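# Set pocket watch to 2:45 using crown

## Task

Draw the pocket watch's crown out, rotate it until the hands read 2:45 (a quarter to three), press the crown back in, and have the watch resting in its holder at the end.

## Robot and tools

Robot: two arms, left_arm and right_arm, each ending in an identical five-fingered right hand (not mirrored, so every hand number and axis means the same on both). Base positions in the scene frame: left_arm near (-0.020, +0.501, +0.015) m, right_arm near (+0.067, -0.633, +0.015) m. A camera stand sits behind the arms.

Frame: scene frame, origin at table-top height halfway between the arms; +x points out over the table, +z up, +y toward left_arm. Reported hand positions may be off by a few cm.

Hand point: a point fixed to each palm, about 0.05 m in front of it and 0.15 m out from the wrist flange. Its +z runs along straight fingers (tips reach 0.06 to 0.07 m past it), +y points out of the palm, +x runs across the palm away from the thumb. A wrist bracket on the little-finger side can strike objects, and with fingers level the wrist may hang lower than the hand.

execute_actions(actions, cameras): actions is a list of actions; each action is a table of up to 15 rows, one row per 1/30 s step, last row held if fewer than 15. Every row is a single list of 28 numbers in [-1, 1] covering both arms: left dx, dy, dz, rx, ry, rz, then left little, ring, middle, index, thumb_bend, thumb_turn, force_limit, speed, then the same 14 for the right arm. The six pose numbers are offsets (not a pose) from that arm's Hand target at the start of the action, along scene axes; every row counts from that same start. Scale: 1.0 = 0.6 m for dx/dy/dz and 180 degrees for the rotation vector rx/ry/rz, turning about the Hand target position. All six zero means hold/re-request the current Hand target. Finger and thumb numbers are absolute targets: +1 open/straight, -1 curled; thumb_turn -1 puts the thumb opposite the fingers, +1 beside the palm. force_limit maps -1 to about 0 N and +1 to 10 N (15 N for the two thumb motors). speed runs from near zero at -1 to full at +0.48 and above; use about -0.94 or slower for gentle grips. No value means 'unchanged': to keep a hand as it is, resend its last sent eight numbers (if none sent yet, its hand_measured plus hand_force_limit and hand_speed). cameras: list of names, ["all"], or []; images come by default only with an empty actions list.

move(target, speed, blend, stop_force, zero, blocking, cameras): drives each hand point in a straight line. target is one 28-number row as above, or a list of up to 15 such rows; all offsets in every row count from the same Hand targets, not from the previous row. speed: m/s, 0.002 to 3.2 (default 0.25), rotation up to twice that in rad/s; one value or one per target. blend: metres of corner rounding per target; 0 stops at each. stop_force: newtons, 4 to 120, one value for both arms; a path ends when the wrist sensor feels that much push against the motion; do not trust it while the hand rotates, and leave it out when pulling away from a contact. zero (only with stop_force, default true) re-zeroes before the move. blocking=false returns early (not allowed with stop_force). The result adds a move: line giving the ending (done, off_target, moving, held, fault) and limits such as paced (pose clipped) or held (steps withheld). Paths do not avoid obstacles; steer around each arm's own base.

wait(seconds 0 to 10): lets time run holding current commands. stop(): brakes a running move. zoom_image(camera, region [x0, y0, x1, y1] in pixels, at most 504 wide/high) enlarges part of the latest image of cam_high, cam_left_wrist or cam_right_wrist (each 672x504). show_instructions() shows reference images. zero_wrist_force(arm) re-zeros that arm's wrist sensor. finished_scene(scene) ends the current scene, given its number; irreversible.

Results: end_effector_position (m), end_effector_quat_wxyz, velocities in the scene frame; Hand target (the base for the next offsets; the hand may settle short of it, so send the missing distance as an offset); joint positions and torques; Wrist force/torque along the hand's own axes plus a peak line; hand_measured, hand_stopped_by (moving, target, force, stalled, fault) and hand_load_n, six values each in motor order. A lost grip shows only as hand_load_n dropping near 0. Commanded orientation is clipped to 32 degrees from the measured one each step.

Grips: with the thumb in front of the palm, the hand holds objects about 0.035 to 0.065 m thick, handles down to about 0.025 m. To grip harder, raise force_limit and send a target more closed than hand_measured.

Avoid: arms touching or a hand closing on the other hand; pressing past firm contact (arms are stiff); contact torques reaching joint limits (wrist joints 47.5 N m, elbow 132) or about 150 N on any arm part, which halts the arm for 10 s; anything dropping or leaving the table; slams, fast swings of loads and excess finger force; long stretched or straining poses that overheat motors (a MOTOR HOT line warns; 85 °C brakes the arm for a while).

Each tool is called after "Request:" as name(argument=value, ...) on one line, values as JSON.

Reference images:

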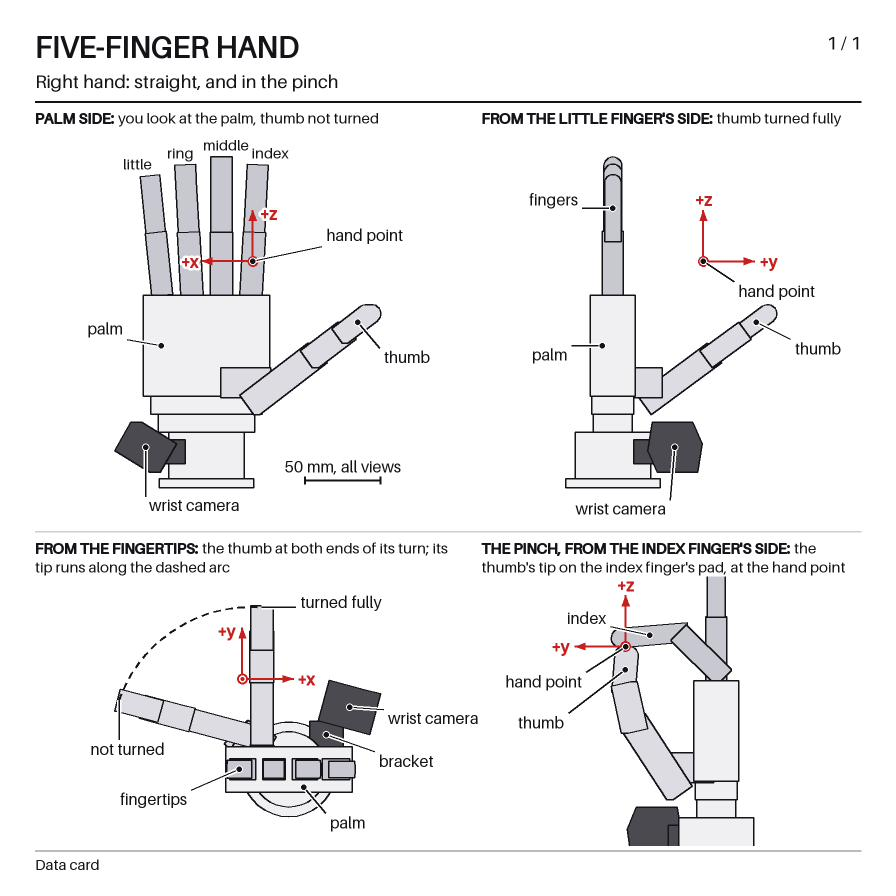

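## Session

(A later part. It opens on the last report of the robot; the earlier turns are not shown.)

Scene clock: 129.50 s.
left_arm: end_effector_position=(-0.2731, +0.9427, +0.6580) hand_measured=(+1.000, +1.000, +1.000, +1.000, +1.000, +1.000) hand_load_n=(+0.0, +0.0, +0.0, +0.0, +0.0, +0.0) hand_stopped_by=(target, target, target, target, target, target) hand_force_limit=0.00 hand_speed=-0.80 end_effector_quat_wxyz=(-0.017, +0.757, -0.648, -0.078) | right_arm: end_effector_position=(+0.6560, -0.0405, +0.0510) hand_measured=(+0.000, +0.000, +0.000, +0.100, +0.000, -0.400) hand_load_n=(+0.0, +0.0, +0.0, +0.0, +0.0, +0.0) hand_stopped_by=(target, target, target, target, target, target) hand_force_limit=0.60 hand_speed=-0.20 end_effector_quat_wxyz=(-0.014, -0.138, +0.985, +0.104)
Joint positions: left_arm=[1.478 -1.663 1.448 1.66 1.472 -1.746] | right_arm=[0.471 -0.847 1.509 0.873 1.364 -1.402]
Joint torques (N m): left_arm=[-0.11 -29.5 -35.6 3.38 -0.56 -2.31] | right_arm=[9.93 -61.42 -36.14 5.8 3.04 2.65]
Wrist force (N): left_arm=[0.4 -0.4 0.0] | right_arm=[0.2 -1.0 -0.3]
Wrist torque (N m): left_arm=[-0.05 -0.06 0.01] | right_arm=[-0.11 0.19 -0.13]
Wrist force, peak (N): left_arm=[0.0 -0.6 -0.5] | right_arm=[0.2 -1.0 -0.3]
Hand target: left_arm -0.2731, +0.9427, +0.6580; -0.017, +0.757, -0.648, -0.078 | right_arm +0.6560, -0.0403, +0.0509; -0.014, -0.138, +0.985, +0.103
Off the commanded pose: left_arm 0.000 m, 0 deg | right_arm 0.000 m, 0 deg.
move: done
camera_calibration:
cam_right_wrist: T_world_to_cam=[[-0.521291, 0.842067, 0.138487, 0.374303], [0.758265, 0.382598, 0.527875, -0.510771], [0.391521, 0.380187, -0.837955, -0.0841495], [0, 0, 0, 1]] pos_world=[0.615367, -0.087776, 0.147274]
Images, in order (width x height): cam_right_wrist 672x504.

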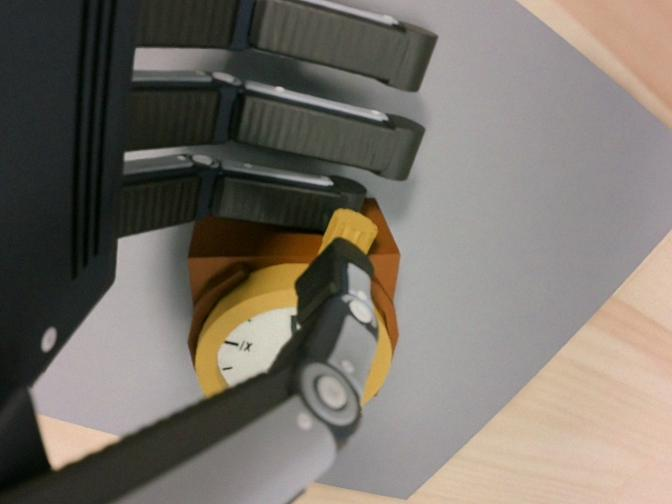

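Request:
move(target=[0,0,0,0,0,0,1,1,1,1,1,1,0,-0.8,-0.0006,0.002,-0.0098,0,0,0,0,0,0,0.1,0.0,-0.4,0.6,-0.2], speed=0.008, stop_force=4, cameras=["cam_right_wrist"])

Request:
zoom_image(camera="cam_right_wrist", region=[280, 180, 420, 320])

Scene clock: 131.90 s.
left_arm: end_effector_position=(-0.2731, +0.9427, +0.6580) hand_measured=(+1.000, +1.000, +1.000, +1.000, +1.000, +1.000) hand_load_n=(+0.0, +0.0, +0.0, +0.0, +0.0, +0.0) hand_stopped_by=(target, target, target, target, target, target) hand_force_limit=0.00 hand_speed=-0.80 end_effector_quat_wxyz=(-0.017, +0.757, -0.648, -0.078) | right_arm: end_effector_position=(+0.6560, -0.0399, +0.0491) hand_measured=(+0.000, +0.000, +0.000, +0.100, +0.000, -0.400) hand_load_n=(+0.0, +0.0, +0.0, +0.0, +0.0, -1.0) hand_stopped_by=(target, target, target, target, target, target) hand_force_limit=0.60 hand_speed=-0.20 end_effector_quat_wxyz=(-0.014, -0.138, +0.985, +0.103)
Joint positions: left_arm=[1.478 -1.663 1.448 1.66 1.472 -1.746] | right_arm=[0.472 -0.845 1.509 0.871 1.365 -1.401]
Joint torques (N m): left_arm=[1.05 -30.06 -35.89 3.37 -0.83 -2.69] | right_arm=[-2.87 -93.44 -36.59 4.79 2.55 -2.23]
Wrist force (N): left_arm=[0.0 -0.1 -0.3] | right_arm=[3.4 -0.6 -2.9]
Wrist torque (N m): left_arm=[0.02 0.01 0.00] | right_arm=[-0.10 0.18 -0.09]
Wrist force, peak (N): left_arm=[-0.4 -0.8 -0.2] | right_arm=[4.3 -0.8 -6.4]
Hand target: left_arm -0.2731, +0.9427, +0.6580; -0.017, +0.757, -0.648, -0.078 | right_arm +0.6560, -0.0399, +0.0491; -0.014, -0.138, +0.985, +0.103 (not the last commanded pose)
Off the commanded pose: left_arm 0.000 m, 0 deg | right_arm 0.004 m, 0 deg.
move: contact (right_arm)
camera_calibration:
cam_right_wrist: T_world_to_cam=[[-0.521321, 0.842062, 0.138408, 0.374038], [0.758202, 0.382625, 0.527948, -0.509891], [0.391606, 0.380171, -0.837923, -0.0859885], [0, 0, 0, 1]] pos_world=[0.615267, -0.0871759, 0.145374]
Images, in order (width x height): cam_right_wrist 672x504.

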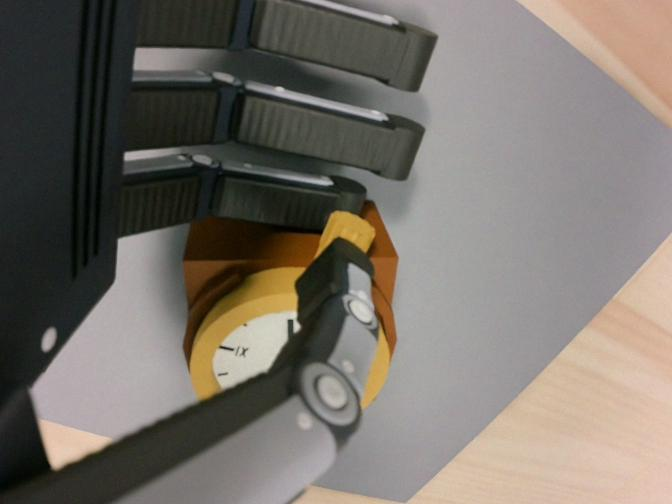

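Scaled by 3.600 from the camera's 672x504 image, which has a finer 960x720 frame.

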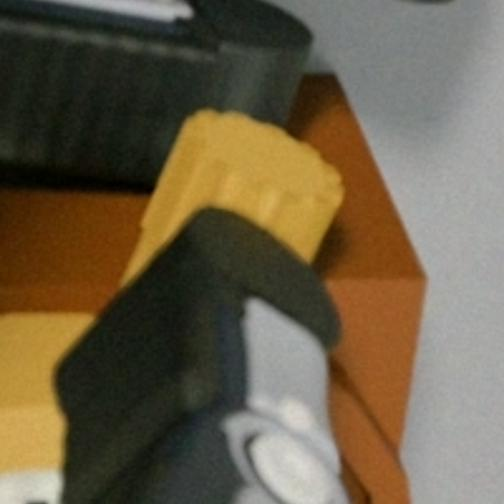

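Request:
execute_actions(actions=[[[0,0,0,0,0,0,1,1,1,1,1,1,0,-0.8,0,0,0,0,0,0,0,0,0,-0.5,0.0,-0.4,0.8,-0.65]],[[0,0,0,0,0,0,1,1,1,1,1,1,0,-0.8,0,0,0,0,0,0,0,0,0,-0.5,0.0,-0.4,0.8,-0.65]]], cameras=["cam_right_wrist"])

Request:
zoom_image(camera="cam_right_wrist", region=[280, 180, 420, 320])

Scene clock: 133.53 s.
left_arm: end_effector_position=(-0.2731, +0.9427, +0.6580) hand_measured=(+1.000, +1.000, +1.000, +1.000, +1.000, +1.000) hand_load_n=(+0.0, +0.0, +0.0, +0.0, +0.0, +0.0) hand_stopped_by=(target, target, target, target, target, target) hand_force_limit=0.00 hand_speed=-0.80 end_effector_quat_wxyz=(-0.017, +0.757, -0.648, -0.078) | right_arm: end_effector_position=(+0.6560, -0.0399, +0.0491) hand_measured=(+0.000, +0.000, +0.000, -0.068, +0.000, -0.400) hand_load_n=(+0.0, +0.0, +0.0, +15.0, +2.5, +0.5) hand_stopped_by=(target, target, target, force, target, target) hand_force_limit=0.80 hand_speed=-0.65 end_effector_quat_wxyz=(-0.014, -0.138, +0.985, +0.103)
Joint positions: left_arm=[1.478 -1.663 1.448 1.66 1.472 -1.746] | right_arm=[0.472 -0.845 1.509 0.871 1.365 -1.401]
Joint torques (N m): left_arm=[1.69 -31.08 -34.97 3.5 -0.86 -2.3] | right_arm=[-3 -93.48 -35.79 4.57 2.29 -2.27]
Wrist force (N): left_arm=[-0.1 -0.2 0.3] | right_arm=[2.7 -2.4 0.9]
Wrist torque (N m): left_arm=[-0.05 0.01 -0.02] | right_arm=[-0.13 0.17 -0.10]
Wrist force, peak (N): left_arm=[-0.2 -0.9 -0.3] | right_arm=[4.6 -1.5 -2.1]
Hand target: left_arm -0.2731, +0.9427, +0.6580; -0.017, +0.757, -0.648, -0.078 | right_arm +0.6560, -0.0399, +0.0491; -0.014, -0.138, +0.985, +0.103
Off the commanded pose: left_arm 0.000 m, 0 deg | right_arm 0.000 m, 0 deg.
camera_calibration:
cam_right_wrist: T_world_to_cam=[[-0.521321, 0.842062, 0.138408, 0.374038], [0.758202, 0.382625, 0.527948, -0.509891], [0.391606, 0.380171, -0.837923, -0.0859885], [0, 0, 0, 1]] pos_world=[0.615267, -0.0871759, 0.145374]
Images, in order (width x height): cam_right_wrist 672x504.

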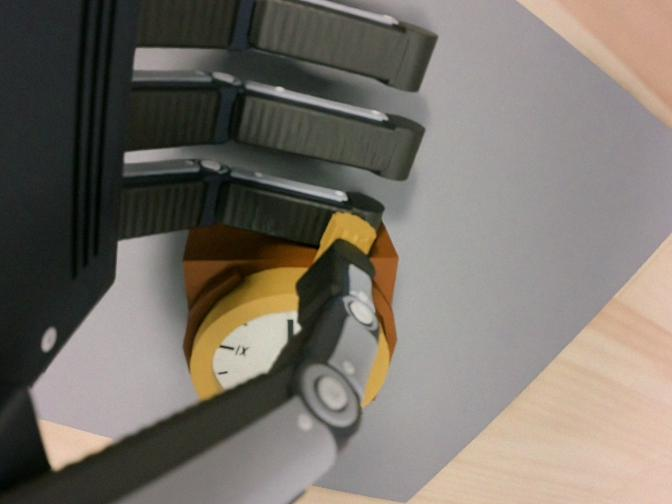

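Scaled by 3.600 from the camera's 672x504 image, which has a finer 960x720 frame.

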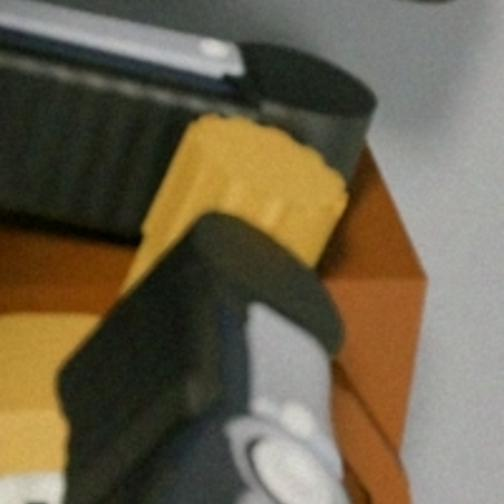

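Request:
move(target=[0,0,0,0,0,0,1,1,1,1,1,1,0,-0.8,0.0018,-0.0064,0,0,0,0,0,0,0,-0.5,0.0,-0.4,0.8,-0.65], speed=0.02, stop_force=15, cameras=["cam_right_wrist"])

Request:
zoom_image(camera="cam_right_wrist", region=[200, 160, 460, 420])

Scene clock: 135.67 s.
left_arm: end_effector_position=(-0.2731, +0.9427, +0.6580) hand_measured=(+1.000, +1.000, +1.000, +1.000, +1.000, +1.000) hand_load_n=(+0.0, +0.0, +0.0, +0.0, +0.0, +0.0) hand_stopped_by=(target, target, target, target, target, target) hand_force_limit=0.00 hand_speed=-0.80 end_effector_quat_wxyz=(-0.017, +0.757, -0.648, -0.078) | right_arm: end_effector_position=(+0.6570, -0.0437, +0.0491) hand_measured=(+0.000, +0.000, +0.000, -0.068, +0.000, -0.400) hand_load_n=(+0.0, +0.0, +0.0, +13.5, +3.5, -0.5) hand_stopped_by=(target, target, target, force, target, target) hand_force_limit=0.80 hand_speed=-0.65 end_effector_quat_wxyz=(-0.014, -0.138, +0.985, +0.103)
Joint positions: left_arm=[1.478 -1.663 1.448 1.66 1.472 -1.746] | right_arm=[0.466 -0.847 1.513 0.87 1.364 -1.407]
Joint torques (N m): left_arm=[1.05 -33.27 -35.34 3.37 -0.79 -2.35] | right_arm=[-10.91 -97.27 -19.24 0.01 -4.25 -2.5]
Wrist force (N): left_arm=[0.1 -0.2 -0.1] | right_arm=[1.0 0.0 1.0]
Wrist torque (N m): left_arm=[-0.02 -0.01 -0.01] | right_arm=[-0.13 0.11 0.08]
Wrist force, peak (N): left_arm=[-0.5 -0.6 -0.6] | right_arm=[3.1 -2.5 1.2]
Hand target: left_arm -0.2731, +0.9427, +0.6580; -0.017, +0.757, -0.648, -0.078 | right_arm +0.6570, -0.0437, +0.0491; -0.014, -0.138, +0.985, +0.103
Off the commanded pose: left_arm 0.000 m, 0 deg | right_arm 0.000 m, 0 deg.
move: done
camera_calibration:
cam_right_wrist: T_world_to_cam=[[-0.521321, 0.842062, 0.138408, 0.377759], [0.758202, 0.382625, 0.527948, -0.509195], [0.391606, 0.380171, -0.837923, -0.0849354], [0, 0, 0, 1]] pos_world=[0.616267, -0.0909759, 0.145374]
Images, in order (width x height): cam_right_wrist 672x504.

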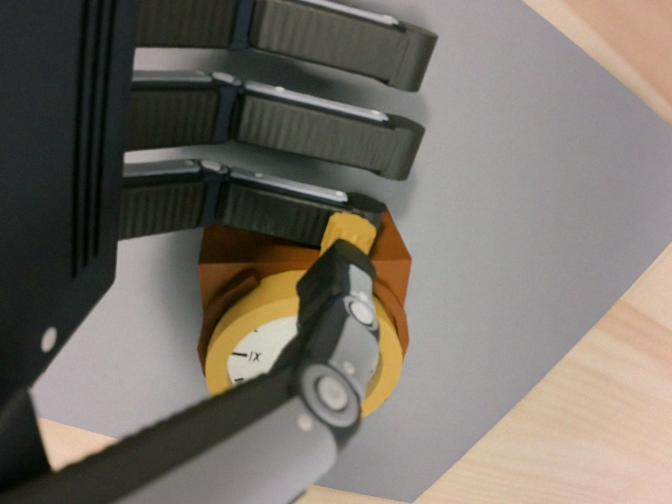

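Scaled by 1.938 from the camera's 672x504 image, which has a finer 960x720 frame.

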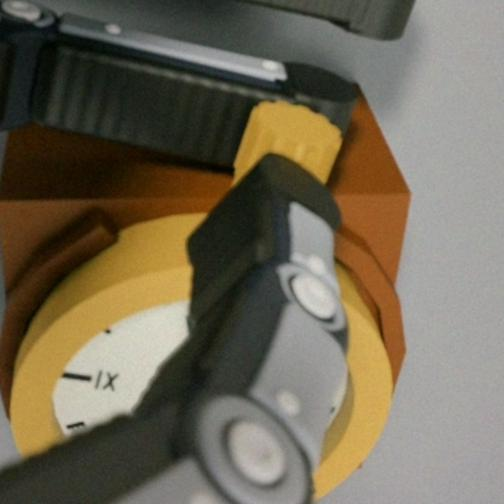

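Request:
move(target=[[0,0,0,0,0,0,1,1,1,1,1,1,0,-0.8,-0.0014,0.0048,-0.0003,-0.1709,-0.049,0,0,0,0,-0.5,0.0,-0.4,0.8,-0.65],[0,0,0,0,0,0,1,1,1,1,1,1,0,-0.8,-0.0027,0.0093,-0.0041,-0.3738,-0.1072,0,0,0,0,-0.5,0.0,-0.4,0.8,-0.65]], speed=0.25, blend=0.01, cameras=["cam_right_wrist"])

Request:
zoom_image(camera="cam_right_wrist", region=[200, 160, 460, 420])

Scene clock: 139.13 s.
left_arm: end_effector_position=(-0.2731, +0.9427, +0.6580) hand_measured=(+1.000, +1.000, +1.000, +1.000, +1.000, +1.000) hand_load_n=(+0.0, +0.0, +0.0, +0.0, +0.0, +0.0) hand_stopped_by=(target, target, target, target, target, target) hand_force_limit=0.00 hand_speed=-0.80 end_effector_quat_wxyz=(-0.017, +0.757, -0.648, -0.078) | right_arm: end_effector_position=(+0.6561, -0.0373, +0.0470) hand_measured=(+0.000, +0.000, +0.000, -0.068, +0.000, -0.400) hand_load_n=(+0.0, +0.0, +0.0, +15.0, +3.0, -1.5) hand_stopped_by=(target, target, target, force, target, target) hand_force_limit=0.80 hand_speed=-0.65 end_effector_quat_wxyz=(+0.065, -0.129, +0.888, -0.437)
Joint positions: left_arm=[1.478 -1.663 1.448 1.66 1.472 -1.746] | right_arm=[0.812 -0.55 1.147 1.525 2.345 -0.844]
Joint torques (N m): left_arm=[1.73 -30.86 -35.88 3.36 -0.66 -2.35] | right_arm=[-8.85 -111.7 -22.47 -0.32 -2.32 -2.6]
Wrist force (N): left_arm=[0.2 -0.1 -0.1] | right_arm=[4.6 0.9 1.6]
Wrist torque (N m): left_arm=[0.00 -0.02 0.00] | right_arm=[0.16 0.07 0.01]
Wrist force, peak (N): left_arm=[0.1 0.0 -1.0] | right_arm=[5.1 1.2 1.6]
Hand target: left_arm -0.2731, +0.9427, +0.6580; -0.017, +0.757, -0.648, -0.078 | right_arm +0.6561, -0.0373, +0.0471; +0.065, -0.129, +0.888, -0.437 (not the last commanded pose)
Off the commanded pose: left_arm 0.000 m, 0 deg | right_arm 0.001 m, 6 deg.
move: held (right_arm; a check stopped the path); limits=held
pose unreachable (right arm): on one or more control steps of this call, first in action 0 (counted from 0), this arm could not follow its commanded pose, so it was not sent that pose on those steps. It may still have moved: this result reports where it is.
cause: moving toward the commanded pose would bring two parts of the arm too close to each other (joints 4 (wrist 1) to 6 (wrist 3) lie between them).
camera_calibration:
cam_right_wrist: T_world_to_cam=[[-0.408571, 0.437512, -0.801032, 0.327251], [0.643977, 0.760116, 0.0867002, -0.400056], [0.64681, -0.480423, -0.592309, -0.299883], [0, 0, 0, 1]] pos_world=[0.585299, 0.016842, 0.1192]
Images, in order (width x height): cam_right_wrist 672x504.

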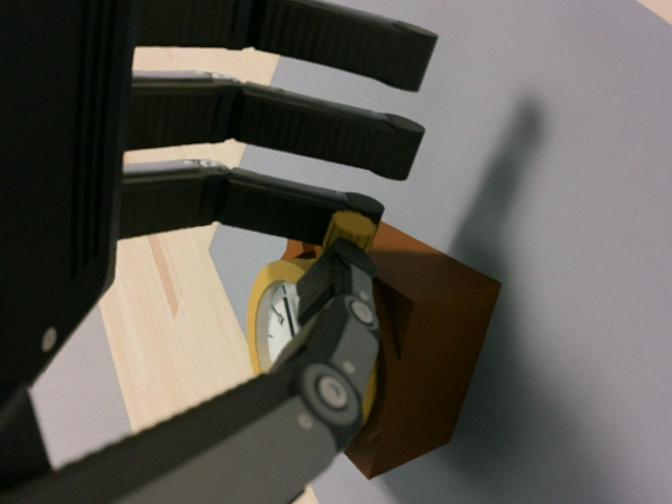

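Scaled by 1.938 from the camera's 672x504 image, which has a finer 960x720 frame.

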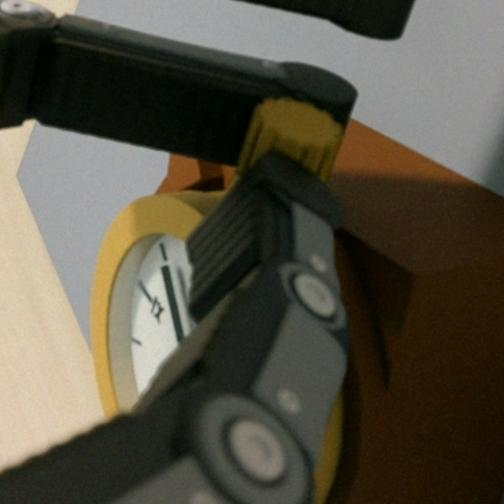

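Request:
execute_actions(actions=[[[0,0,0,0,0,0,1,1,1,1,1,1,0,-0.8,0,0,0,0,0,0,0,0,0,0.1,0.0,-0.4,0.6,-0.2]]])

Request:
move(target=[[0,0,0,0,0,0,1,1,1,1,1,1,0,-0.8,-0.0011,0.0038,0.0031,0,0,0,0,0,0,0.1,0.15,-0.4,0.6,-0.4],[0,0,0,0,0,0,1,1,1,1,1,1,0,-0.8,0.0008,-0.0087,0.0073,0.2798,0.0802,0,0,0,0,0.1,0.15,-0.4,0.6,-0.4]], speed=0.3, blend=0.001)

Request:
execute_actions(actions=[[[0,0,0,0,0,0,1,1,1,1,1,1,0,-0.8,0,0,0,0,0,0,0,0,0,0.1,0.6,-0.4,0.6,0.2]]], cameras=["cam_right_wrist"])

Request:
zoom_image(camera="cam_right_wrist", region=[200, 160, 460, 420])

Scene clock: 140.60 s.
left_arm: end_effector_position=(-0.2731, +0.9427, +0.6580) hand_measured=(+1.000, +1.000, +1.000, +1.000, +1.000, +1.000) hand_load_n=(+0.0, +0.0, +0.0, +0.0, +0.0, +0.0) hand_stopped_by=(target, target, target, target, target, target) hand_force_limit=0.00 hand_speed=-0.80 end_effector_quat_wxyz=(-0.017, +0.757, -0.648, -0.078) | right_arm: end_effector_position=(+0.6561, -0.0373, +0.0471) hand_measured=(+0.000, +0.000, +0.000, +0.100, +0.000, -0.400) hand_load_n=(+0.0, +0.0, +0.0, +0.0, +0.0, +0.0) hand_stopped_by=(target, target, target, target, target, target) hand_force_limit=0.60 hand_speed=-0.20 end_effector_quat_wxyz=(+0.065, -0.129, +0.888, -0.437)
Joint positions: left_arm=[1.478 -1.663 1.448 1.66 1.472 -1.746] | right_arm=[0.812 -0.55 1.147 1.525 2.344 -0.845]
Joint torques (N m): left_arm=[0.85 -32.72 -35.68 3.45 -0.76 -2.52] | right_arm=[-7.64 -109.13 -21.27 1.62 -2.15 -2.51]
Wrist force (N): left_arm=[-0.1 -0.3 0.3] | right_arm=[0.2 1.5 -0.9]
Wrist torque (N m): left_arm=[-0.05 0.00 -0.02] | right_arm=[0.14 0.00 -0.03]
Wrist force, peak (N): left_arm=[0.2 -0.8 -0.1] | right_arm=[5.1 0.8 1.7]
Hand target: left_arm -0.2731, +0.9427, +0.6580; -0.017, +0.757, -0.648, -0.078 | right_arm +0.6561, -0.0373, +0.0471; +0.065, -0.129, +0.888, -0.437
Off the commanded pose: left_arm 0.000 m, 0 deg | right_arm 0.000 m, 0 deg.

Scene clock: 142.93 s.
left_arm: end_effector_position=(-0.2731, +0.9427, +0.6580) hand_measured=(+1.000, +1.000, +1.000, +1.000, +1.000, +1.000) hand_load_n=(+0.0, +0.0, +0.0, +0.0, +0.0, +0.0) hand_stopped_by=(target, target, target, target, target, target) hand_force_limit=0.00 hand_speed=-0.80 end_effector_quat_wxyz=(-0.017, +0.757, -0.648, -0.078) | right_arm: end_effector_position=(+0.6565, -0.0426, +0.0514) hand_measured=(+0.000, +0.000, +0.000, +0.100, +0.150, -0.400) hand_load_n=(+0.0, +0.0, +0.0, +0.0, +0.0, +0.0) hand_stopped_by=(target, target, target, target, target, target) hand_force_limit=0.60 hand_speed=-0.40 end_effector_quat_wxyz=(+0.005, -0.141, +0.990, +0.000)
Joint positions: left_arm=[1.478 -1.663 1.448 1.66 1.472 -1.746] | right_arm=[0.54 -0.836 1.454 0.943 1.575 -1.34]
Joint torques (N m): left_arm=[1.79 -31.09 -35.55 3.44 -0.74 -2.1] | right_arm=[-9.12 -96.76 -20.25 0.43 -3.66 -2.77]
Wrist force (N): left_arm=[0.1 -0.3 -0.1] | right_arm=[-0.3 0.1 0.0]
Wrist torque (N m): left_arm=[-0.04 -0.02 0.00] | right_arm=[-0.05 0.11 0.09]
Wrist force, peak (N): left_arm=[-0.1 -0.8 -0.4] | right_arm=[0.8 2.5 -1.6]
Hand target: left_arm -0.2731, +0.9427, +0.6580; -0.017, +0.757, -0.648, -0.078 | right_arm +0.6565, -0.0426, +0.0514; +0.005, -0.141, +0.990, +0.000
Off the commanded pose: left_arm 0.000 m, 0 deg | right_arm 0.000 m, 0 deg.
move: done

Scene clock: 143.63 s.
left_arm: end_effector_position=(-0.2731, +0.9427, +0.6580) hand_measured=(+1.000, +1.000, +1.000, +1.000, +1.000, +1.000) hand_load_n=(+0.0, +0.0, +0.0, +0.0, +0.0, +0.0) hand_stopped_by=(target, target, target, target, target, target) hand_force_limit=0.00 hand_speed=-0.80 end_effector_quat_wxyz=(-0.017, +0.757, -0.648, -0.078) | right_arm: end_effector_position=(+0.6565, -0.0426, +0.0514) hand_measured=(+0.000, +0.000, +0.000, +0.100, +0.600, -0.400) hand_load_n=(+0.0, +0.0, +0.0, +0.0, +0.0, +0.0) hand_stopped_by=(target, target, target, target, target, target) hand_force_limit=0.60 hand_speed=0.20 end_effector_quat_wxyz=(+0.005, -0.141, +0.990, +0.000)
Joint positions: left_arm=[1.478 -1.663 1.448 1.66 1.472 -1.746] | right_arm=[0.54 -0.836 1.454 0.943 1.574 -1.34]
Joint torques (N m): left_arm=[0.92 -31.65 -36.02 3.51 -0.75 -2.26] | right_arm=[-9.76 -95.94 -21.2 0.1 -3.9 -2.52]
Wrist force (N): left_arm=[0.1 -0.3 -0.3] | right_arm=[0.0 0.3 0.0]
Wrist torque (N m): left_arm=[-0.03 -0.01 0.00] | right_arm=[0.00 0.08 0.11]
Wrist force, peak (N): left_arm=[0.0 -0.3 -0.6] | right_arm=[-0.7 0.6 0.3]
Hand target: left_arm -0.2731, +0.9427, +0.6580; -0.017, +0.757, -0.648, -0.078 | right_arm +0.6565, -0.0426, +0.0514; +0.005, -0.141, +0.990, +0.000
Off the commanded pose: left_arm 0.000 m, 0 deg | right_arm 0.000 m, 0 deg.
camera_calibration:
cam_right_wrist: T_world_to_cam=[[-0.526206, 0.847777, -0.0661957, 0.39019], [0.722287, 0.486682, 0.491367, -0.480609], [0.448786, 0.210748, -0.868433, -0.126483], [0, 0, 0, 1]] pos_world=[0.609222, -0.0702346, 0.152142]
Images, in order (width x height): cam_right_wrist 672x504.

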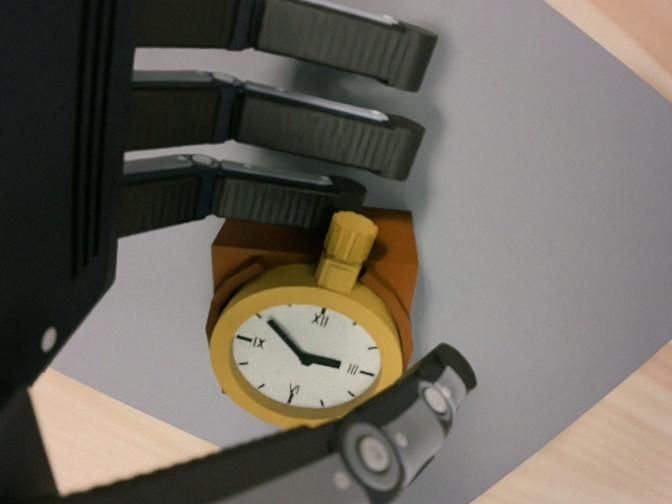

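Scaled by 1.938 from the camera's 672x504 image, which has a finer 960x720 frame.

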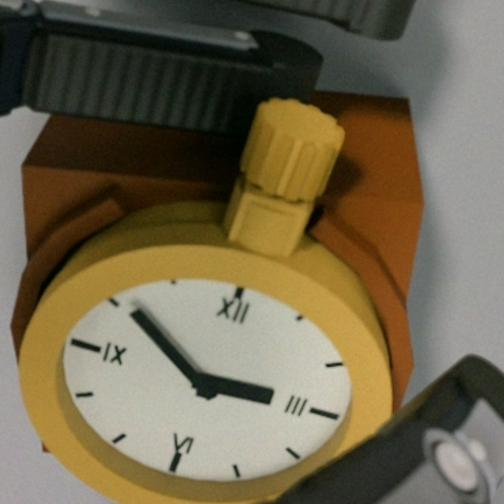

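Request:
move(target=[0,0,0,0,0,0,1,1,1,1,1,1,0,-0.8,0.0008,-0.0028,0,0.0641,0.0184,0,0,0,0,0.1,0.0,-0.4,-0.7,-0.2], speed=0.2)

Request:
move(target=[0,0,0,0,0,0,1,1,1,1,1,1,0,-0.8,-0.0006,0.002,-0.0098,0,0,0,0,0,0,0.1,0.0,-0.4,-0.7,-0.2], speed=0.008, stop_force=4, cameras=["cam_right_wrist"])

Request:
zoom_image(camera="cam_right_wrist", region=[280, 180, 420, 320])

Scene clock: 147.03 s.
left_arm: end_effector_position=(-0.2731, +0.9427, +0.6580) hand_measured=(+1.000, +1.000, +1.000, +1.000, +1.000, +1.000) hand_load_n=(+0.0, +0.0, +0.0, +0.0, +0.0, +0.0) hand_stopped_by=(target, target, target, target, target, target) hand_force_limit=0.00 hand_speed=-0.80 end_effector_quat_wxyz=(-0.017, +0.757, -0.648, -0.078) | right_arm: end_effector_position=(+0.6570, -0.0442, +0.0515) hand_measured=(+0.000, +0.000, +0.000, +0.100, +0.000, -0.400) hand_load_n=(+0.0, +0.0, +0.0, +0.0, +0.0, +0.0) hand_stopped_by=(target, target, target, target, target, target) hand_force_limit=-0.70 hand_speed=-0.20 end_effector_quat_wxyz=(-0.009, -0.140, +0.985, +0.104)
Joint positions: left_arm=[1.478 -1.663 1.448 1.66 1.472 -1.746] | right_arm=[0.466 -0.853 1.518 0.862 1.367 -1.408]
Joint torques (N m): left_arm=[2.39 -30.08 -35.76 3.63 -0.81 -2.46] | right_arm=[-8.96 -91.64 -19.36 -0.36 -4.12 -2.87]
Wrist force (N): left_arm=[0.0 0.1 -0.5] | right_arm=[-0.6 -0.2 0.0]
Wrist torque (N m): left_arm=[0.04 0.02 0.00] | right_arm=[-0.10 0.15 0.06]
Wrist force, peak (N): left_arm=[-0.1 -0.9 -0.7] | right_arm=[-0.6 0.9 -0.4]
Hand target: left_arm -0.2731, +0.9427, +0.6580; -0.017, +0.757, -0.648, -0.078 | right_arm +0.6570, -0.0442, +0.0514; -0.009, -0.140, +0.985, +0.104
Off the commanded pose: left_arm 0.000 m, 0 deg | right_arm 0.000 m, 0 deg.
move: done

Scene clock: 148.87 s.
left_arm: end_effector_position=(-0.2731, +0.9427, +0.6580) hand_measured=(+1.000, +1.000, +1.000, +1.000, +1.000, +1.000) hand_load_n=(+0.0, +0.0, +0.0, +0.0, +0.0, +0.0) hand_stopped_by=(target, target, target, target, target, target) hand_force_limit=0.00 hand_speed=-0.80 end_effector_quat_wxyz=(-0.017, +0.757, -0.648, -0.078) | right_arm: end_effector_position=(+0.6568, -0.0434, +0.0474) hand_measured=(+0.000, +0.000, +0.000, +0.100, +0.000, -0.400) hand_load_n=(+0.0, +0.0, +0.0, +0.0, +0.5, +0.5) hand_stopped_by=(target, target, target, target, target, target) hand_force_limit=-0.70 hand_speed=-0.20 end_effector_quat_wxyz=(-0.009, -0.140, +0.985, +0.104)
Joint positions: left_arm=[1.478 -1.663 1.448 1.66 1.472 -1.746] | right_arm=[0.467 -0.849 1.518 0.857 1.367 -1.407]
Joint torques (N m): left_arm=[0.91 -32.41 -35.64 3.74 -0.86 -2.57] | right_arm=[-2.43 -94 -29.98 5.79 -3.67 -2.47]
Wrist force (N): left_arm=[-0.1 -0.6 -0.3] | right_arm=[-0.6 -0.3 -2.2]
Wrist torque (N m): left_arm=[-0.06 0.02 -0.02] | right_arm=[-0.12 0.11 -0.11]
Wrist force, peak (N): left_arm=[0.0 -0.6 -0.6] | right_arm=[0.2 0.2 -5.0]
Hand target: left_arm -0.2731, +0.9427, +0.6580; -0.017, +0.757, -0.648, -0.078 | right_arm +0.6568, -0.0434, +0.0474; -0.009, -0.140, +0.985, +0.104 (not the last commanded pose)
Off the commanded pose: left_arm 0.000 m, 0 deg | right_arm 0.002 m, 0 deg.
move: contact (right_arm)
camera_calibration:
cam_right_wrist: T_world_to_cam=[[-0.524208, 0.840831, 0.134943, 0.379652], [0.75214, 0.382829, 0.536402, -0.504624], [0.399363, 0.382683, -0.833104, -0.0916354], [0, 0, 0, 1]] pos_world=[0.615161, -0.0909711, 0.143108]
Images, in order (width x height): cam_right_wrist 672x504.

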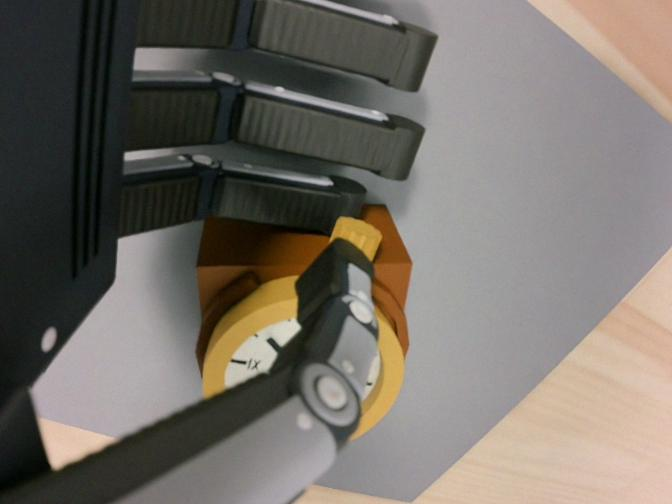

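Scaled by 3.600 from the camera's 672x504 image, which has a finer 960x720 frame.

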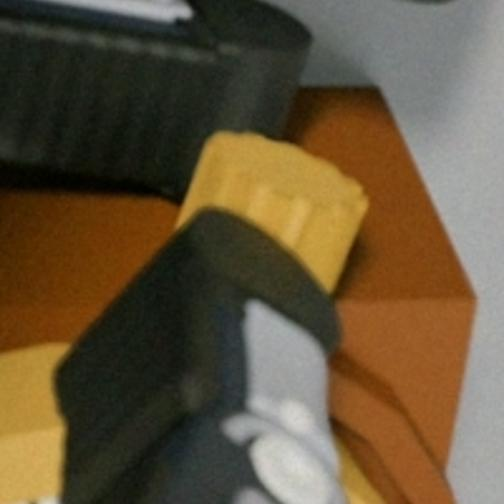

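Request:
execute_actions(actions=[[[0,0,0,0,0,0,1,1,1,1,1,1,0,-0.8,0,0,0,0,0,0,0,0,0,-0.5,0.0,-0.4,0.8,-0.65]],[[0,0,0,0,0,0,1,1,1,1,1,1,0,-0.8,0,0,0,0,0,0,0,0,0,-0.5,0.0,-0.4,0.8,-0.65]]], cameras=["cam_right_wrist"])

Request:
zoom_image(camera="cam_right_wrist", region=[280, 180, 420, 320])

Scene clock: 150.30 s.
left_arm: end_effector_position=(-0.2731, +0.9427, +0.6580) hand_measured=(+1.000, +1.000, +1.000, +1.000, +1.000, +1.000) hand_load_n=(+0.0, +0.0, +0.0, +0.0, +0.0, +0.0) hand_stopped_by=(target, target, target, target, target, target) hand_force_limit=0.00 hand_speed=-0.80 end_effector_quat_wxyz=(-0.017, +0.757, -0.648, -0.078) | right_arm: end_effector_position=(+0.6568, -0.0434, +0.0474) hand_measured=(+0.000, +0.000, +0.000, -0.074, +0.000, -0.400) hand_load_n=(+0.0, +0.0, +0.0, +14.5, +3.0, +0.5) hand_stopped_by=(target, target, target, force, target, target) hand_force_limit=0.80 hand_speed=-0.65 end_effector_quat_wxyz=(-0.009, -0.140, +0.985, +0.104)
Joint positions: left_arm=[1.478 -1.663 1.448 1.66 1.472 -1.746] | right_arm=[0.467 -0.849 1.518 0.857 1.367 -1.407]
Joint torques (N m): left_arm=[1.7 -33.15 -35.9 3.52 -0.32 -2.34] | right_arm=[-2.7 -92.91 -36.14 4.45 -3.83 -1.88]
Wrist force (N): left_arm=[-0.3 -0.1 0.2] | right_arm=[1.0 -0.1 0.2]
Wrist torque (N m): left_arm=[-0.03 0.04 -0.02] | right_arm=[-0.07 0.16 -0.11]
Wrist force, peak (N): left_arm=[0.6 -0.3 -0.3] | right_arm=[0.0 -0.2 -3.5]
Hand target: left_arm -0.2731, +0.9427, +0.6580; -0.017, +0.757, -0.648, -0.078 | right_arm +0.6568, -0.0434, +0.0474; -0.009, -0.140, +0.985, +0.104
Off the commanded pose: left_arm 0.000 m, 0 deg | right_arm 0.000 m, 0 deg.
camera_calibration:
cam_right_wrist: T_world_to_cam=[[-0.524208, 0.840831, 0.134943, 0.379639], [0.75214, 0.382829, 0.536402, -0.504678], [0.399363, 0.382683, -0.833104, -0.0915521], [0, 0, 0, 1]] pos_world=[0.615161, -0.0909711, 0.143208]
Images, in order (width x height): cam_right_wrist 672x504.

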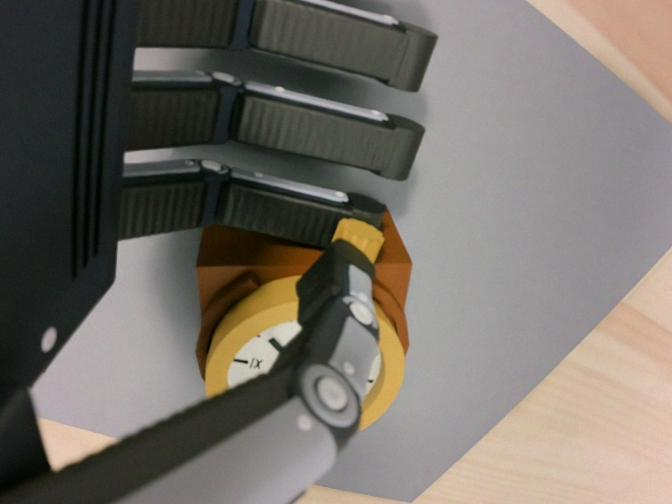

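Scaled by 3.600 from the camera's 672x504 image, which has a finer 960x720 frame.

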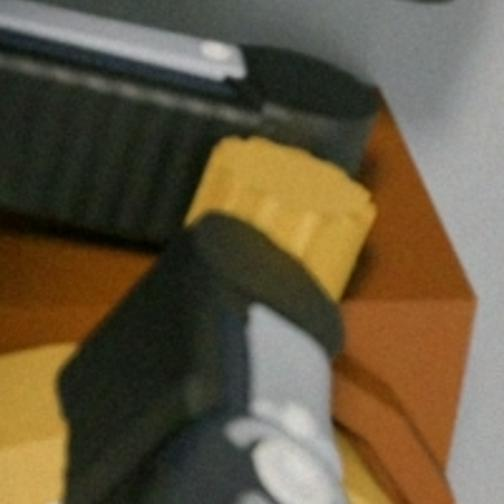

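Request:
move(target=[[0,0,0,0,0,0,1,1,1,1,1,1,0,-0.8,-0.0014,0.0048,-0.0003,-0.1709,-0.049,0,0,0,0,-0.5,0.0,-0.4,0.8,-0.65],[0,0,0,0,0,0,1,1,1,1,1,1,0,-0.8,-0.0025,0.0086,-0.0031,-0.3311,-0.0949,0,0,0,0,-0.5,0.0,-0.4,0.8,-0.65]], speed=0.25, blend=0.01, cameras=["cam_right_wrist"])

Request:
zoom_image(camera="cam_right_wrist", region=[200, 160, 460, 420])

Scene clock: 153.70 s.
left_arm: end_effector_position=(-0.2731, +0.9427, +0.6580) hand_measured=(+1.000, +1.000, +1.000, +1.000, +1.000, +1.000) hand_load_n=(+0.0, +0.0, +0.0, +0.0, +0.0, +0.0) hand_stopped_by=(target, target, target, target, target, target) hand_force_limit=0.00 hand_speed=-0.80 end_effector_quat_wxyz=(-0.017, +0.757, -0.648, -0.078) | right_arm: end_effector_position=(+0.6553, -0.0383, +0.0456) hand_measured=(+0.000, +0.000, +0.000, -0.074, +0.000, -0.400) hand_load_n=(+0.0, +0.0, +0.0, +12.5, +1.0, -1.5) hand_stopped_by=(target, target, target, force, target, target) hand_force_limit=0.80 hand_speed=-0.65 end_effector_quat_wxyz=(+0.063, -0.130, +0.897, -0.418)
Joint positions: left_arm=[1.478 -1.663 1.448 1.66 1.472 -1.746] | right_arm=[0.803 -0.567 1.16 1.483 2.317 -0.881]
Joint torques (N m): left_arm=[1.3 -31.38 -36.15 3.53 -0.72 -2.56] | right_arm=[13.71 -75.25 -34.58 5.95 4.41 2.45]
Wrist force (N): left_arm=[-0.1 -0.2 0.2] | right_arm=[-0.4 0.5 -2.0]
Wrist torque (N m): left_arm=[-0.04 0.00 -0.01] | right_arm=[0.11 -0.02 -0.17]
Wrist force, peak (N): left_arm=[0.0 -0.7 -0.8] | right_arm=[2.7 -0.3 0.7]
Hand target: left_arm -0.2731, +0.9427, +0.6580; -0.017, +0.757, -0.648, -0.078 | right_arm +0.6553, -0.0383, +0.0456; +0.063, -0.130, +0.897, -0.418
Off the commanded pose: left_arm 0.000 m, 0 deg | right_arm 0.000 m, 0 deg.
move: done
camera_calibration:
cam_right_wrist: T_world_to_cam=[[-0.417838, 0.469703, -0.777683, 0.332496], [0.645074, 0.756145, 0.110106, -0.400693], [0.639758, -0.455657, -0.61894, -0.293867], [0, 0, 0, 1]] pos_world=[0.58541, 0.0129053, 0.120809]
Images, in order (width x height): cam_right_wrist 672x504.

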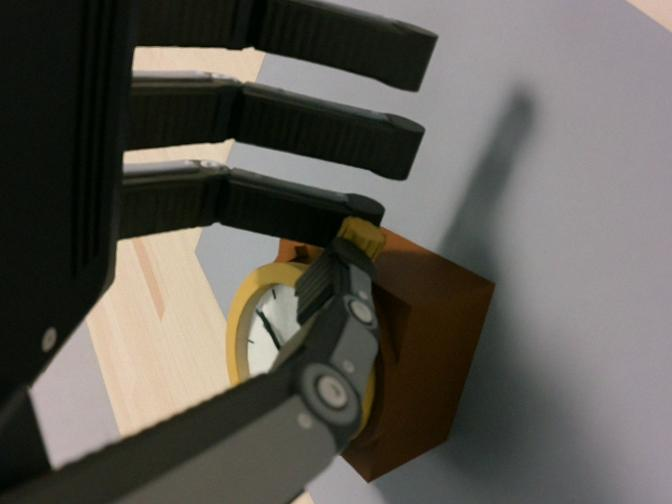

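Scaled by 1.938 from the camera's 672x504 image, which has a finer 960x720 frame.

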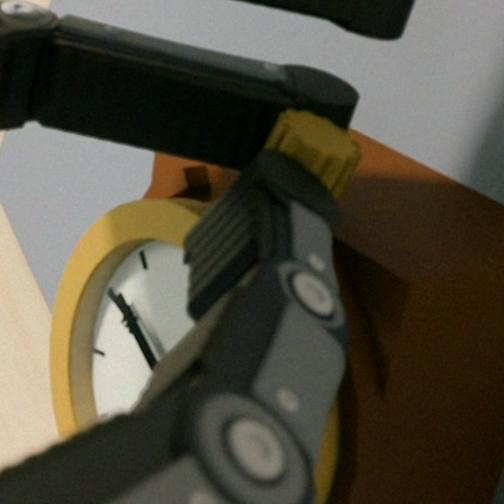

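Request:
zoom_image(camera="cam_right_wrist", region=[220, 270, 320, 380])

Scaled by 4.582 from the camera's 672x504 image, which has a finer 960x720 frame.

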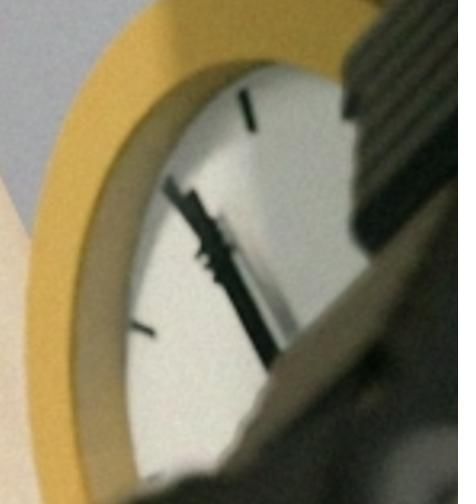

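Request:
execute_actions(actions=[[[0,0,0,0,0,0,1,1,1,1,1,1,0,-0.8,0,0,0,0,0,0,0,0,0,0.1,0.0,-0.4,0.6,-0.2]]])

Request:
move(target=[[0,0,0,0,0,0,1,1,1,1,1,1,0,-0.8,-0.0011,0.0037,0.0032,0,0,0,0,0,0,0.1,0.15,-0.4,0.6,-0.4],[0,0,0,0,0,0,1,1,1,1,1,1,0,-0.8,0.0022,-0.0077,0.0085,0.267,0.0765,0,0,0,0,0.1,0.15,-0.4,0.6,-0.4]], speed=0.3, blend=0.001)

Request:
execute_actions(actions=[[[0,0,0,0,0,0,1,1,1,1,1,1,0,-0.8,0,0,0,0,0,0,0,0,0,0.1,0.6,-0.4,0.6,0.2]]], cameras=["cam_right_wrist"])

Request:
zoom_image(camera="cam_right_wrist", region=[200, 220, 410, 430])

Scene clock: 155.40 s.
left_arm: end_effector_position=(-0.2731, +0.9427, +0.6580) hand_measured=(+1.000, +1.000, +1.000, +1.000, +1.000, +1.000) hand_load_n=(+0.0, +0.0, +0.0, -0.5, +0.0, +0.0) hand_stopped_by=(target, target, target, target, target, target) hand_force_limit=0.00 hand_speed=-0.80 end_effector_quat_wxyz=(-0.017, +0.757, -0.648, -0.078) | right_arm: end_effector_position=(+0.6553, -0.0383, +0.0456) hand_measured=(+0.000, +0.000, +0.000, +0.100, +0.000, -0.400) hand_load_n=(+0.0, +0.0, +0.0, +0.0, +0.0, +0.0) hand_stopped_by=(target, target, target, target, target, target) hand_force_limit=0.60 hand_speed=-0.20 end_effector_quat_wxyz=(+0.063, -0.130, +0.897, -0.418)
Joint positions: left_arm=[1.478 -1.663 1.448 1.66 1.472 -1.746] | right_arm=[0.803 -0.566 1.16 1.483 2.317 -0.881]
Joint torques (N m): left_arm=[0.19 -30.92 -37.21 3.68 -0.87 -2.58] | right_arm=[10.2 -78.58 -36.96 6.4 4.33 2.89]
Wrist force (N): left_arm=[0.0 0.0 -0.1] | right_arm=[0.2 1.5 -0.9]
Wrist torque (N m): left_arm=[0.02 0.00 0.00] | right_arm=[0.13 0.03 -0.18]
Wrist force, peak (N): left_arm=[0.7 -0.4 -0.2] | right_arm=[-0.3 0.1 -2.8]
Hand target: left_arm -0.2731, +0.9427, +0.6580; -0.017, +0.757, -0.648, -0.078 | right_arm +0.6553, -0.0383, +0.0456; +0.063, -0.130, +0.897, -0.418
Off the commanded pose: left_arm 0.000 m, 0 deg | right_arm 0.000 m, 0 deg.

Scene clock: 157.67 s.
left_arm: end_effector_position=(-0.2731, +0.9427, +0.6580) hand_measured=(+1.000, +1.000, +1.000, +1.000, +1.000, +1.000) hand_load_n=(+0.0, +0.0, +0.0, +0.0, +0.0, +0.0) hand_stopped_by=(target, target, target, target, target, target) hand_force_limit=0.00 hand_speed=-0.80 end_effector_quat_wxyz=(-0.017, +0.757, -0.648, -0.078) | right_arm: end_effector_position=(+0.6566, -0.0429, +0.0507) hand_measured=(+0.000, +0.000, +0.000, +0.100, +0.150, -0.400) hand_load_n=(+0.0, +0.0, +0.0, +0.0, +0.0, -0.5) hand_stopped_by=(target, target, target, target, target, target) hand_force_limit=0.60 hand_speed=-0.40 end_effector_quat_wxyz=(+0.005, -0.141, +0.990, +0.000)
Joint positions: left_arm=[1.478 -1.663 1.448 1.66 1.472 -1.746] | right_arm=[0.54 -0.835 1.454 0.942 1.575 -1.341]
Joint torques (N m): left_arm=[1.63 -32.36 -36.57 3.5 -0.72 -2.48] | right_arm=[-12.6 -95.51 -20.83 0.55 -3.56 -2.42]
Wrist force (N): left_arm=[0.2 -0.1 -0.4] | right_arm=[0.0 0.2 0.1]
Wrist torque (N m): left_arm=[0.01 -0.02 0.01] | right_arm=[-0.02 0.07 0.12]
Wrist force, peak (N): left_arm=[0.4 -0.5 -0.6] | right_arm=[1.0 2.3 -1.3]
Hand target: left_arm -0.2731, +0.9427, +0.6580; -0.017, +0.757, -0.648, -0.078 | right_arm +0.6566, -0.0429, +0.0507; +0.005, -0.141, +0.990, +0.000
Off the commanded pose: left_arm 0.000 m, 0 deg | right_arm 0.000 m, 0 deg.
move: done

Scene clock: 158.37 s.
left_arm: end_effector_position=(-0.2731, +0.9427, +0.6580) hand_measured=(+1.000, +1.000, +1.000, +1.000, +1.000, +1.000) hand_load_n=(+0.0, +0.0, +0.0, +0.0, +0.0, +0.0) hand_stopped_by=(target, target, target, target, target, target) hand_force_limit=0.00 hand_speed=-0.80 end_effector_quat_wxyz=(-0.017, +0.757, -0.648, -0.078) | right_arm: end_effector_position=(+0.6566, -0.0429, +0.0507) hand_measured=(+0.000, +0.000, +0.000, +0.100, +0.600, -0.400) hand_load_n=(+0.0, +0.0, +0.0, +0.0, +0.0, +0.0) hand_stopped_by=(target, target, target, target, target, target) hand_force_limit=0.60 hand_speed=0.20 end_effector_quat_wxyz=(+0.005, -0.141, +0.990, +0.000)
Joint positions: left_arm=[1.478 -1.663 1.448 1.66 1.472 -1.746] | right_arm=[0.539 -0.836 1.455 0.941 1.574 -1.341]
Joint torques (N m): left_arm=[-0.2 -31.11 -36.34 3.68 -0.93 -2.08] | right_arm=[-9.59 -95.69 -20.31 0.35 -3.96 -2.61]
Wrist force (N): left_arm=[0.4 0.0 -0.4] | right_arm=[-0.3 0.4 0.2]
Wrist torque (N m): left_arm=[0.02 -0.05 0.02] | right_arm=[0.00 0.11 0.10]
Wrist force, peak (N): left_arm=[0.8 -0.7 0.1] | right_arm=[-0.7 0.7 0.7]
Hand target: left_arm -0.2731, +0.9427, +0.6580; -0.017, +0.757, -0.648, -0.078 | right_arm +0.6566, -0.0429, +0.0507; +0.005, -0.141, +0.990, +0.000
Off the commanded pose: left_arm 0.000 m, 0 deg | right_arm 0.000 m, 0 deg.
camera_calibration:
cam_right_wrist: T_world_to_cam=[[-0.526102, 0.847847, -0.0661239, 0.390382], [0.722363, 0.48656, 0.491377, -0.480247], [0.448785, 0.210749, -0.868433, -0.127072], [0, 0, 0, 1]] pos_world=[0.609322, -0.0705351, 0.151442]
Images, in order (width x height): cam_right_wrist 672x504.

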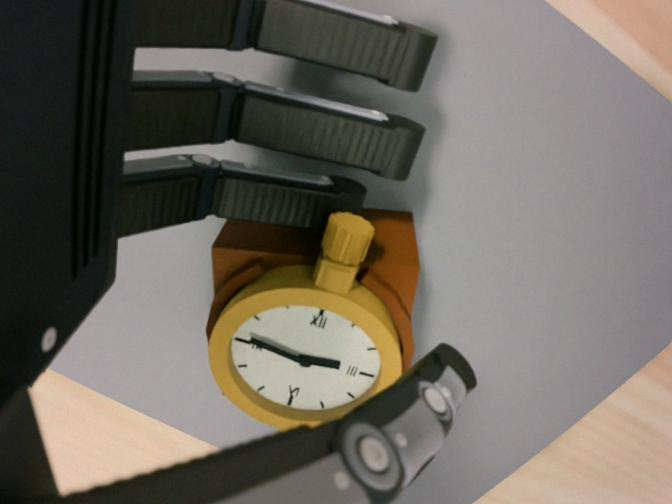

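Scaled by 2.400 from the camera's 672x504 image, which has a finer 960x720 frame.

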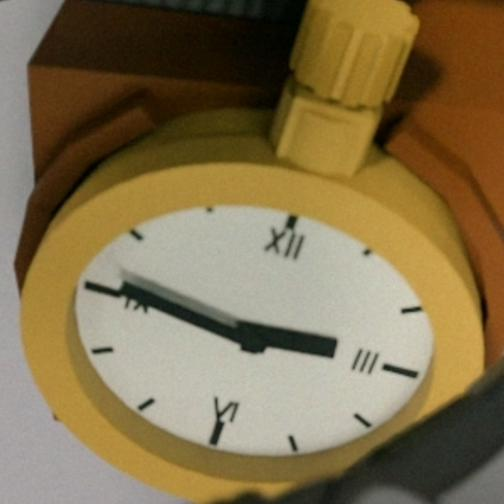

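Request:
move(target=[0,0,0,0,0,0,1,1,1,1,1,1,0,-0.8,0.0005,0.0002,-0.001,0,0,0,0,0,0,0.1,0.0,-0.4,-0.7,-0.2], speed=0.05)

Request:
move(target=[0,0,0,0,0,0,1,1,1,1,1,1,0,-0.8,0,0,-0.012,0,0,0,0,0,0,0.1,0.0,-0.4,-0.7,-0.2], speed=0.008, stop_force=4)

Request:
execute_actions(actions=[[[0,0,0,0,0,0,1,1,1,1,1,1,0,-0.8,0,0,0,0,0,0,0,0,0,-0.5,0.0,-0.4,0.8,-0.65]],[[0,0,0,0,0,0,1,1,1,1,1,1,0,-0.8,0,0,0,0,0,0,0,0,0,-0.5,0.0,-0.4,0.8,-0.65]]], cameras=["cam_right_wrist"])

Request:
zoom_image(camera="cam_right_wrist", region=[280, 180, 420, 320])

Scene clock: 160.13 s.
left_arm: end_effector_position=(-0.2731, +0.9427, +0.6580) hand_measured=(+1.000, +1.000, +1.000, +1.000, +1.000, +1.000) hand_load_n=(+0.0, +0.0, +0.0, +0.0, +0.0, +0.0) hand_stopped_by=(target, target, target, target, target, target) hand_force_limit=0.00 hand_speed=-0.80 end_effector_quat_wxyz=(-0.017, +0.757, -0.648, -0.078) | right_arm: end_effector_position=(+0.6569, -0.0428, +0.0501) hand_measured=(+0.000, +0.000, +0.000, +0.100, +0.000, -0.400) hand_load_n=(+0.0, +0.0, +0.5, +0.0, +0.0, +0.0) hand_stopped_by=(target, target, target, target, target, target) hand_force_limit=-0.70 hand_speed=-0.20 end_effector_quat_wxyz=(+0.005, -0.141, +0.990, +0.000)
Joint positions: left_arm=[1.478 -1.663 1.448 1.66 1.472 -1.746] | right_arm=[0.539 -0.835 1.454 0.941 1.574 -1.341]
Joint torques (N m): left_arm=[2.12 -30.06 -36.11 3.27 -0.56 -2.24] | right_arm=[-8.18 -63.72 -37.36 0.55 -3.88 -2.98]
Wrist force (N): left_arm=[0.1 -0.1 -0.2] | right_arm=[0.1 0.8 -0.3]
Wrist torque (N m): left_arm=[0.01 0.00 0.00] | right_arm=[0.09 0.08 0.14]
Wrist force, peak (N): left_arm=[0.5 -0.7 -0.4] | right_arm=[-0.2 1.0 -0.1]
Hand target: left_arm -0.2731, +0.9427, +0.6580; -0.017, +0.757, -0.648, -0.078 | right_arm +0.6569, -0.0428, +0.0501; +0.005, -0.141, +0.990, +0.000
Off the commanded pose: left_arm 0.000 m, 0 deg | right_arm 0.000 m, 0 deg.
move: done

Scene clock: 161.80 s.
left_arm: end_effector_position=(-0.2731, +0.9427, +0.6580) hand_measured=(+1.000, +1.000, +1.000, +1.000, +1.000, +1.000) hand_load_n=(+0.0, +0.0, +0.0, +0.0, +0.0, +0.0) hand_stopped_by=(target, target, target, target, target, target) hand_force_limit=0.00 hand_speed=-0.80 end_effector_quat_wxyz=(-0.017, +0.757, -0.648, -0.078) | right_arm: end_effector_position=(+0.6569, -0.0428, +0.0478) hand_measured=(+0.000, +0.000, +0.000, +0.100, +0.000, -0.400) hand_load_n=(+0.0, +0.0, +0.0, +0.0, +0.5, -1.0) hand_stopped_by=(target, target, target, target, target, target) hand_force_limit=-0.70 hand_speed=-0.20 end_effector_quat_wxyz=(+0.005, -0.141, +0.990, +0.000)
Joint positions: left_arm=[1.478 -1.663 1.448 1.66 1.472 -1.746] | right_arm=[0.539 -0.832 1.455 0.938 1.574 -1.341]
Joint torques (N m): left_arm=[1.54 -31.43 -35.79 3.68 -0.73 -2.38] | right_arm=[-8.56 -94.63 -35.44 5.52 -3.78 -2.44]
Wrist force (N): left_arm=[0.0 -0.6 0.2] | right_arm=[0.5 0.4 -4.0]
Wrist torque (N m): left_arm=[-0.09 0.00 -0.02] | right_arm=[0.04 0.12 0.10]
Wrist force, peak (N): left_arm=[0.1 -0.7 -0.1] | right_arm=[1.5 -0.1 -6.5]
Hand target: left_arm -0.2731, +0.9427, +0.6580; -0.017, +0.757, -0.648, -0.078 | right_arm +0.6569, -0.0428, +0.0478; +0.005, -0.141, +0.990, +0.000 (not the last commanded pose)
Off the commanded pose: left_arm 0.000 m, 0 deg | right_arm 0.005 m, 0 deg.
move: contact (right_arm)

Scene clock: 163.00 s.
left_arm: end_effector_position=(-0.2731, +0.9427, +0.6580) hand_measured=(+1.000, +1.000, +1.000, +1.000, +1.000, +1.000) hand_load_n=(+0.0, +0.0, +0.0, +0.0, +0.0, +0.0) hand_stopped_by=(target, target, target, target, target, target) hand_force_limit=0.00 hand_speed=-0.80 end_effector_quat_wxyz=(-0.017, +0.757, -0.648, -0.078) | right_arm: end_effector_position=(+0.6569, -0.0428, +0.0478) hand_measured=(+0.000, +0.000, +0.000, -0.072, +0.002, -0.400) hand_load_n=(+0.0, +0.0, +0.0, +15.0, +4.5, +0.0) hand_stopped_by=(target, target, target, force, target, target) hand_force_limit=0.80 hand_speed=-0.65 end_effector_quat_wxyz=(+0.005, -0.141, +0.990, +0.000)
Joint positions: left_arm=[1.478 -1.663 1.448 1.66 1.472 -1.746] | right_arm=[0.539 -0.832 1.455 0.938 1.574 -1.341]
Joint torques (N m): left_arm=[-0.75 -30.59 -35.24 3.19 -0.66 -2.32] | right_arm=[-8.9 -93.22 -34.91 5.84 -3.79 -2.68]
Wrist force (N): left_arm=[-0.1 -0.3 0.1] | right_arm=[1.0 0.3 -0.7]
Wrist torque (N m): left_arm=[-0.04 0.01 -0.02] | right_arm=[-0.03 0.03 0.11]
Wrist force, peak (N): left_arm=[-0.3 -0.6 -0.5] | right_arm=[1.1 0.4 -4.3]
Hand target: left_arm -0.2731, +0.9427, +0.6580; -0.017, +0.757, -0.648, -0.078 | right_arm +0.6569, -0.0428, +0.0478; +0.005, -0.141, +0.990, +0.000
Off the commanded pose: left_arm 0.000 m, 0 deg | right_arm 0.000 m, 0 deg.
camera_calibration:
cam_right_wrist: T_world_to_cam=[[-0.52614, 0.847821, -0.0661503, 0.390289], [0.722335, 0.486605, 0.491373, -0.479067], [0.448786, 0.210748, -0.868433, -0.129746], [0, 0, 0, 1]] pos_world=[0.609622, -0.0704349, 0.148542]
Images, in order (width x height): cam_right_wrist 672x504.

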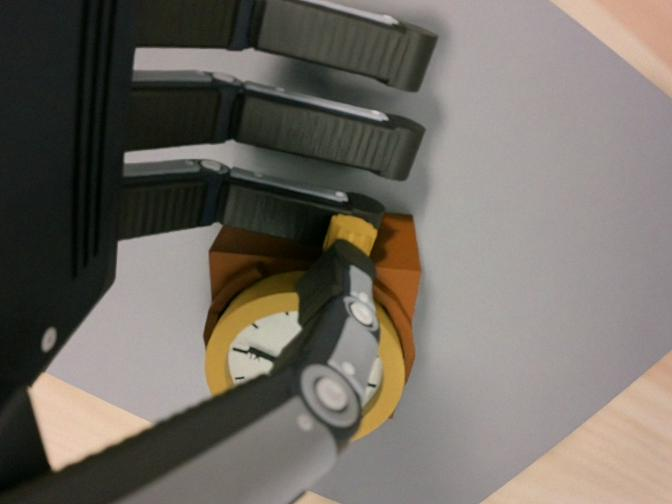

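Scaled by 3.600 from the camera's 672x504 image, which has a finer 960x720 frame.

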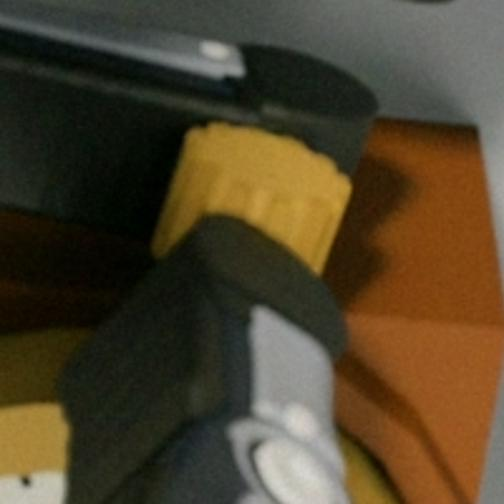

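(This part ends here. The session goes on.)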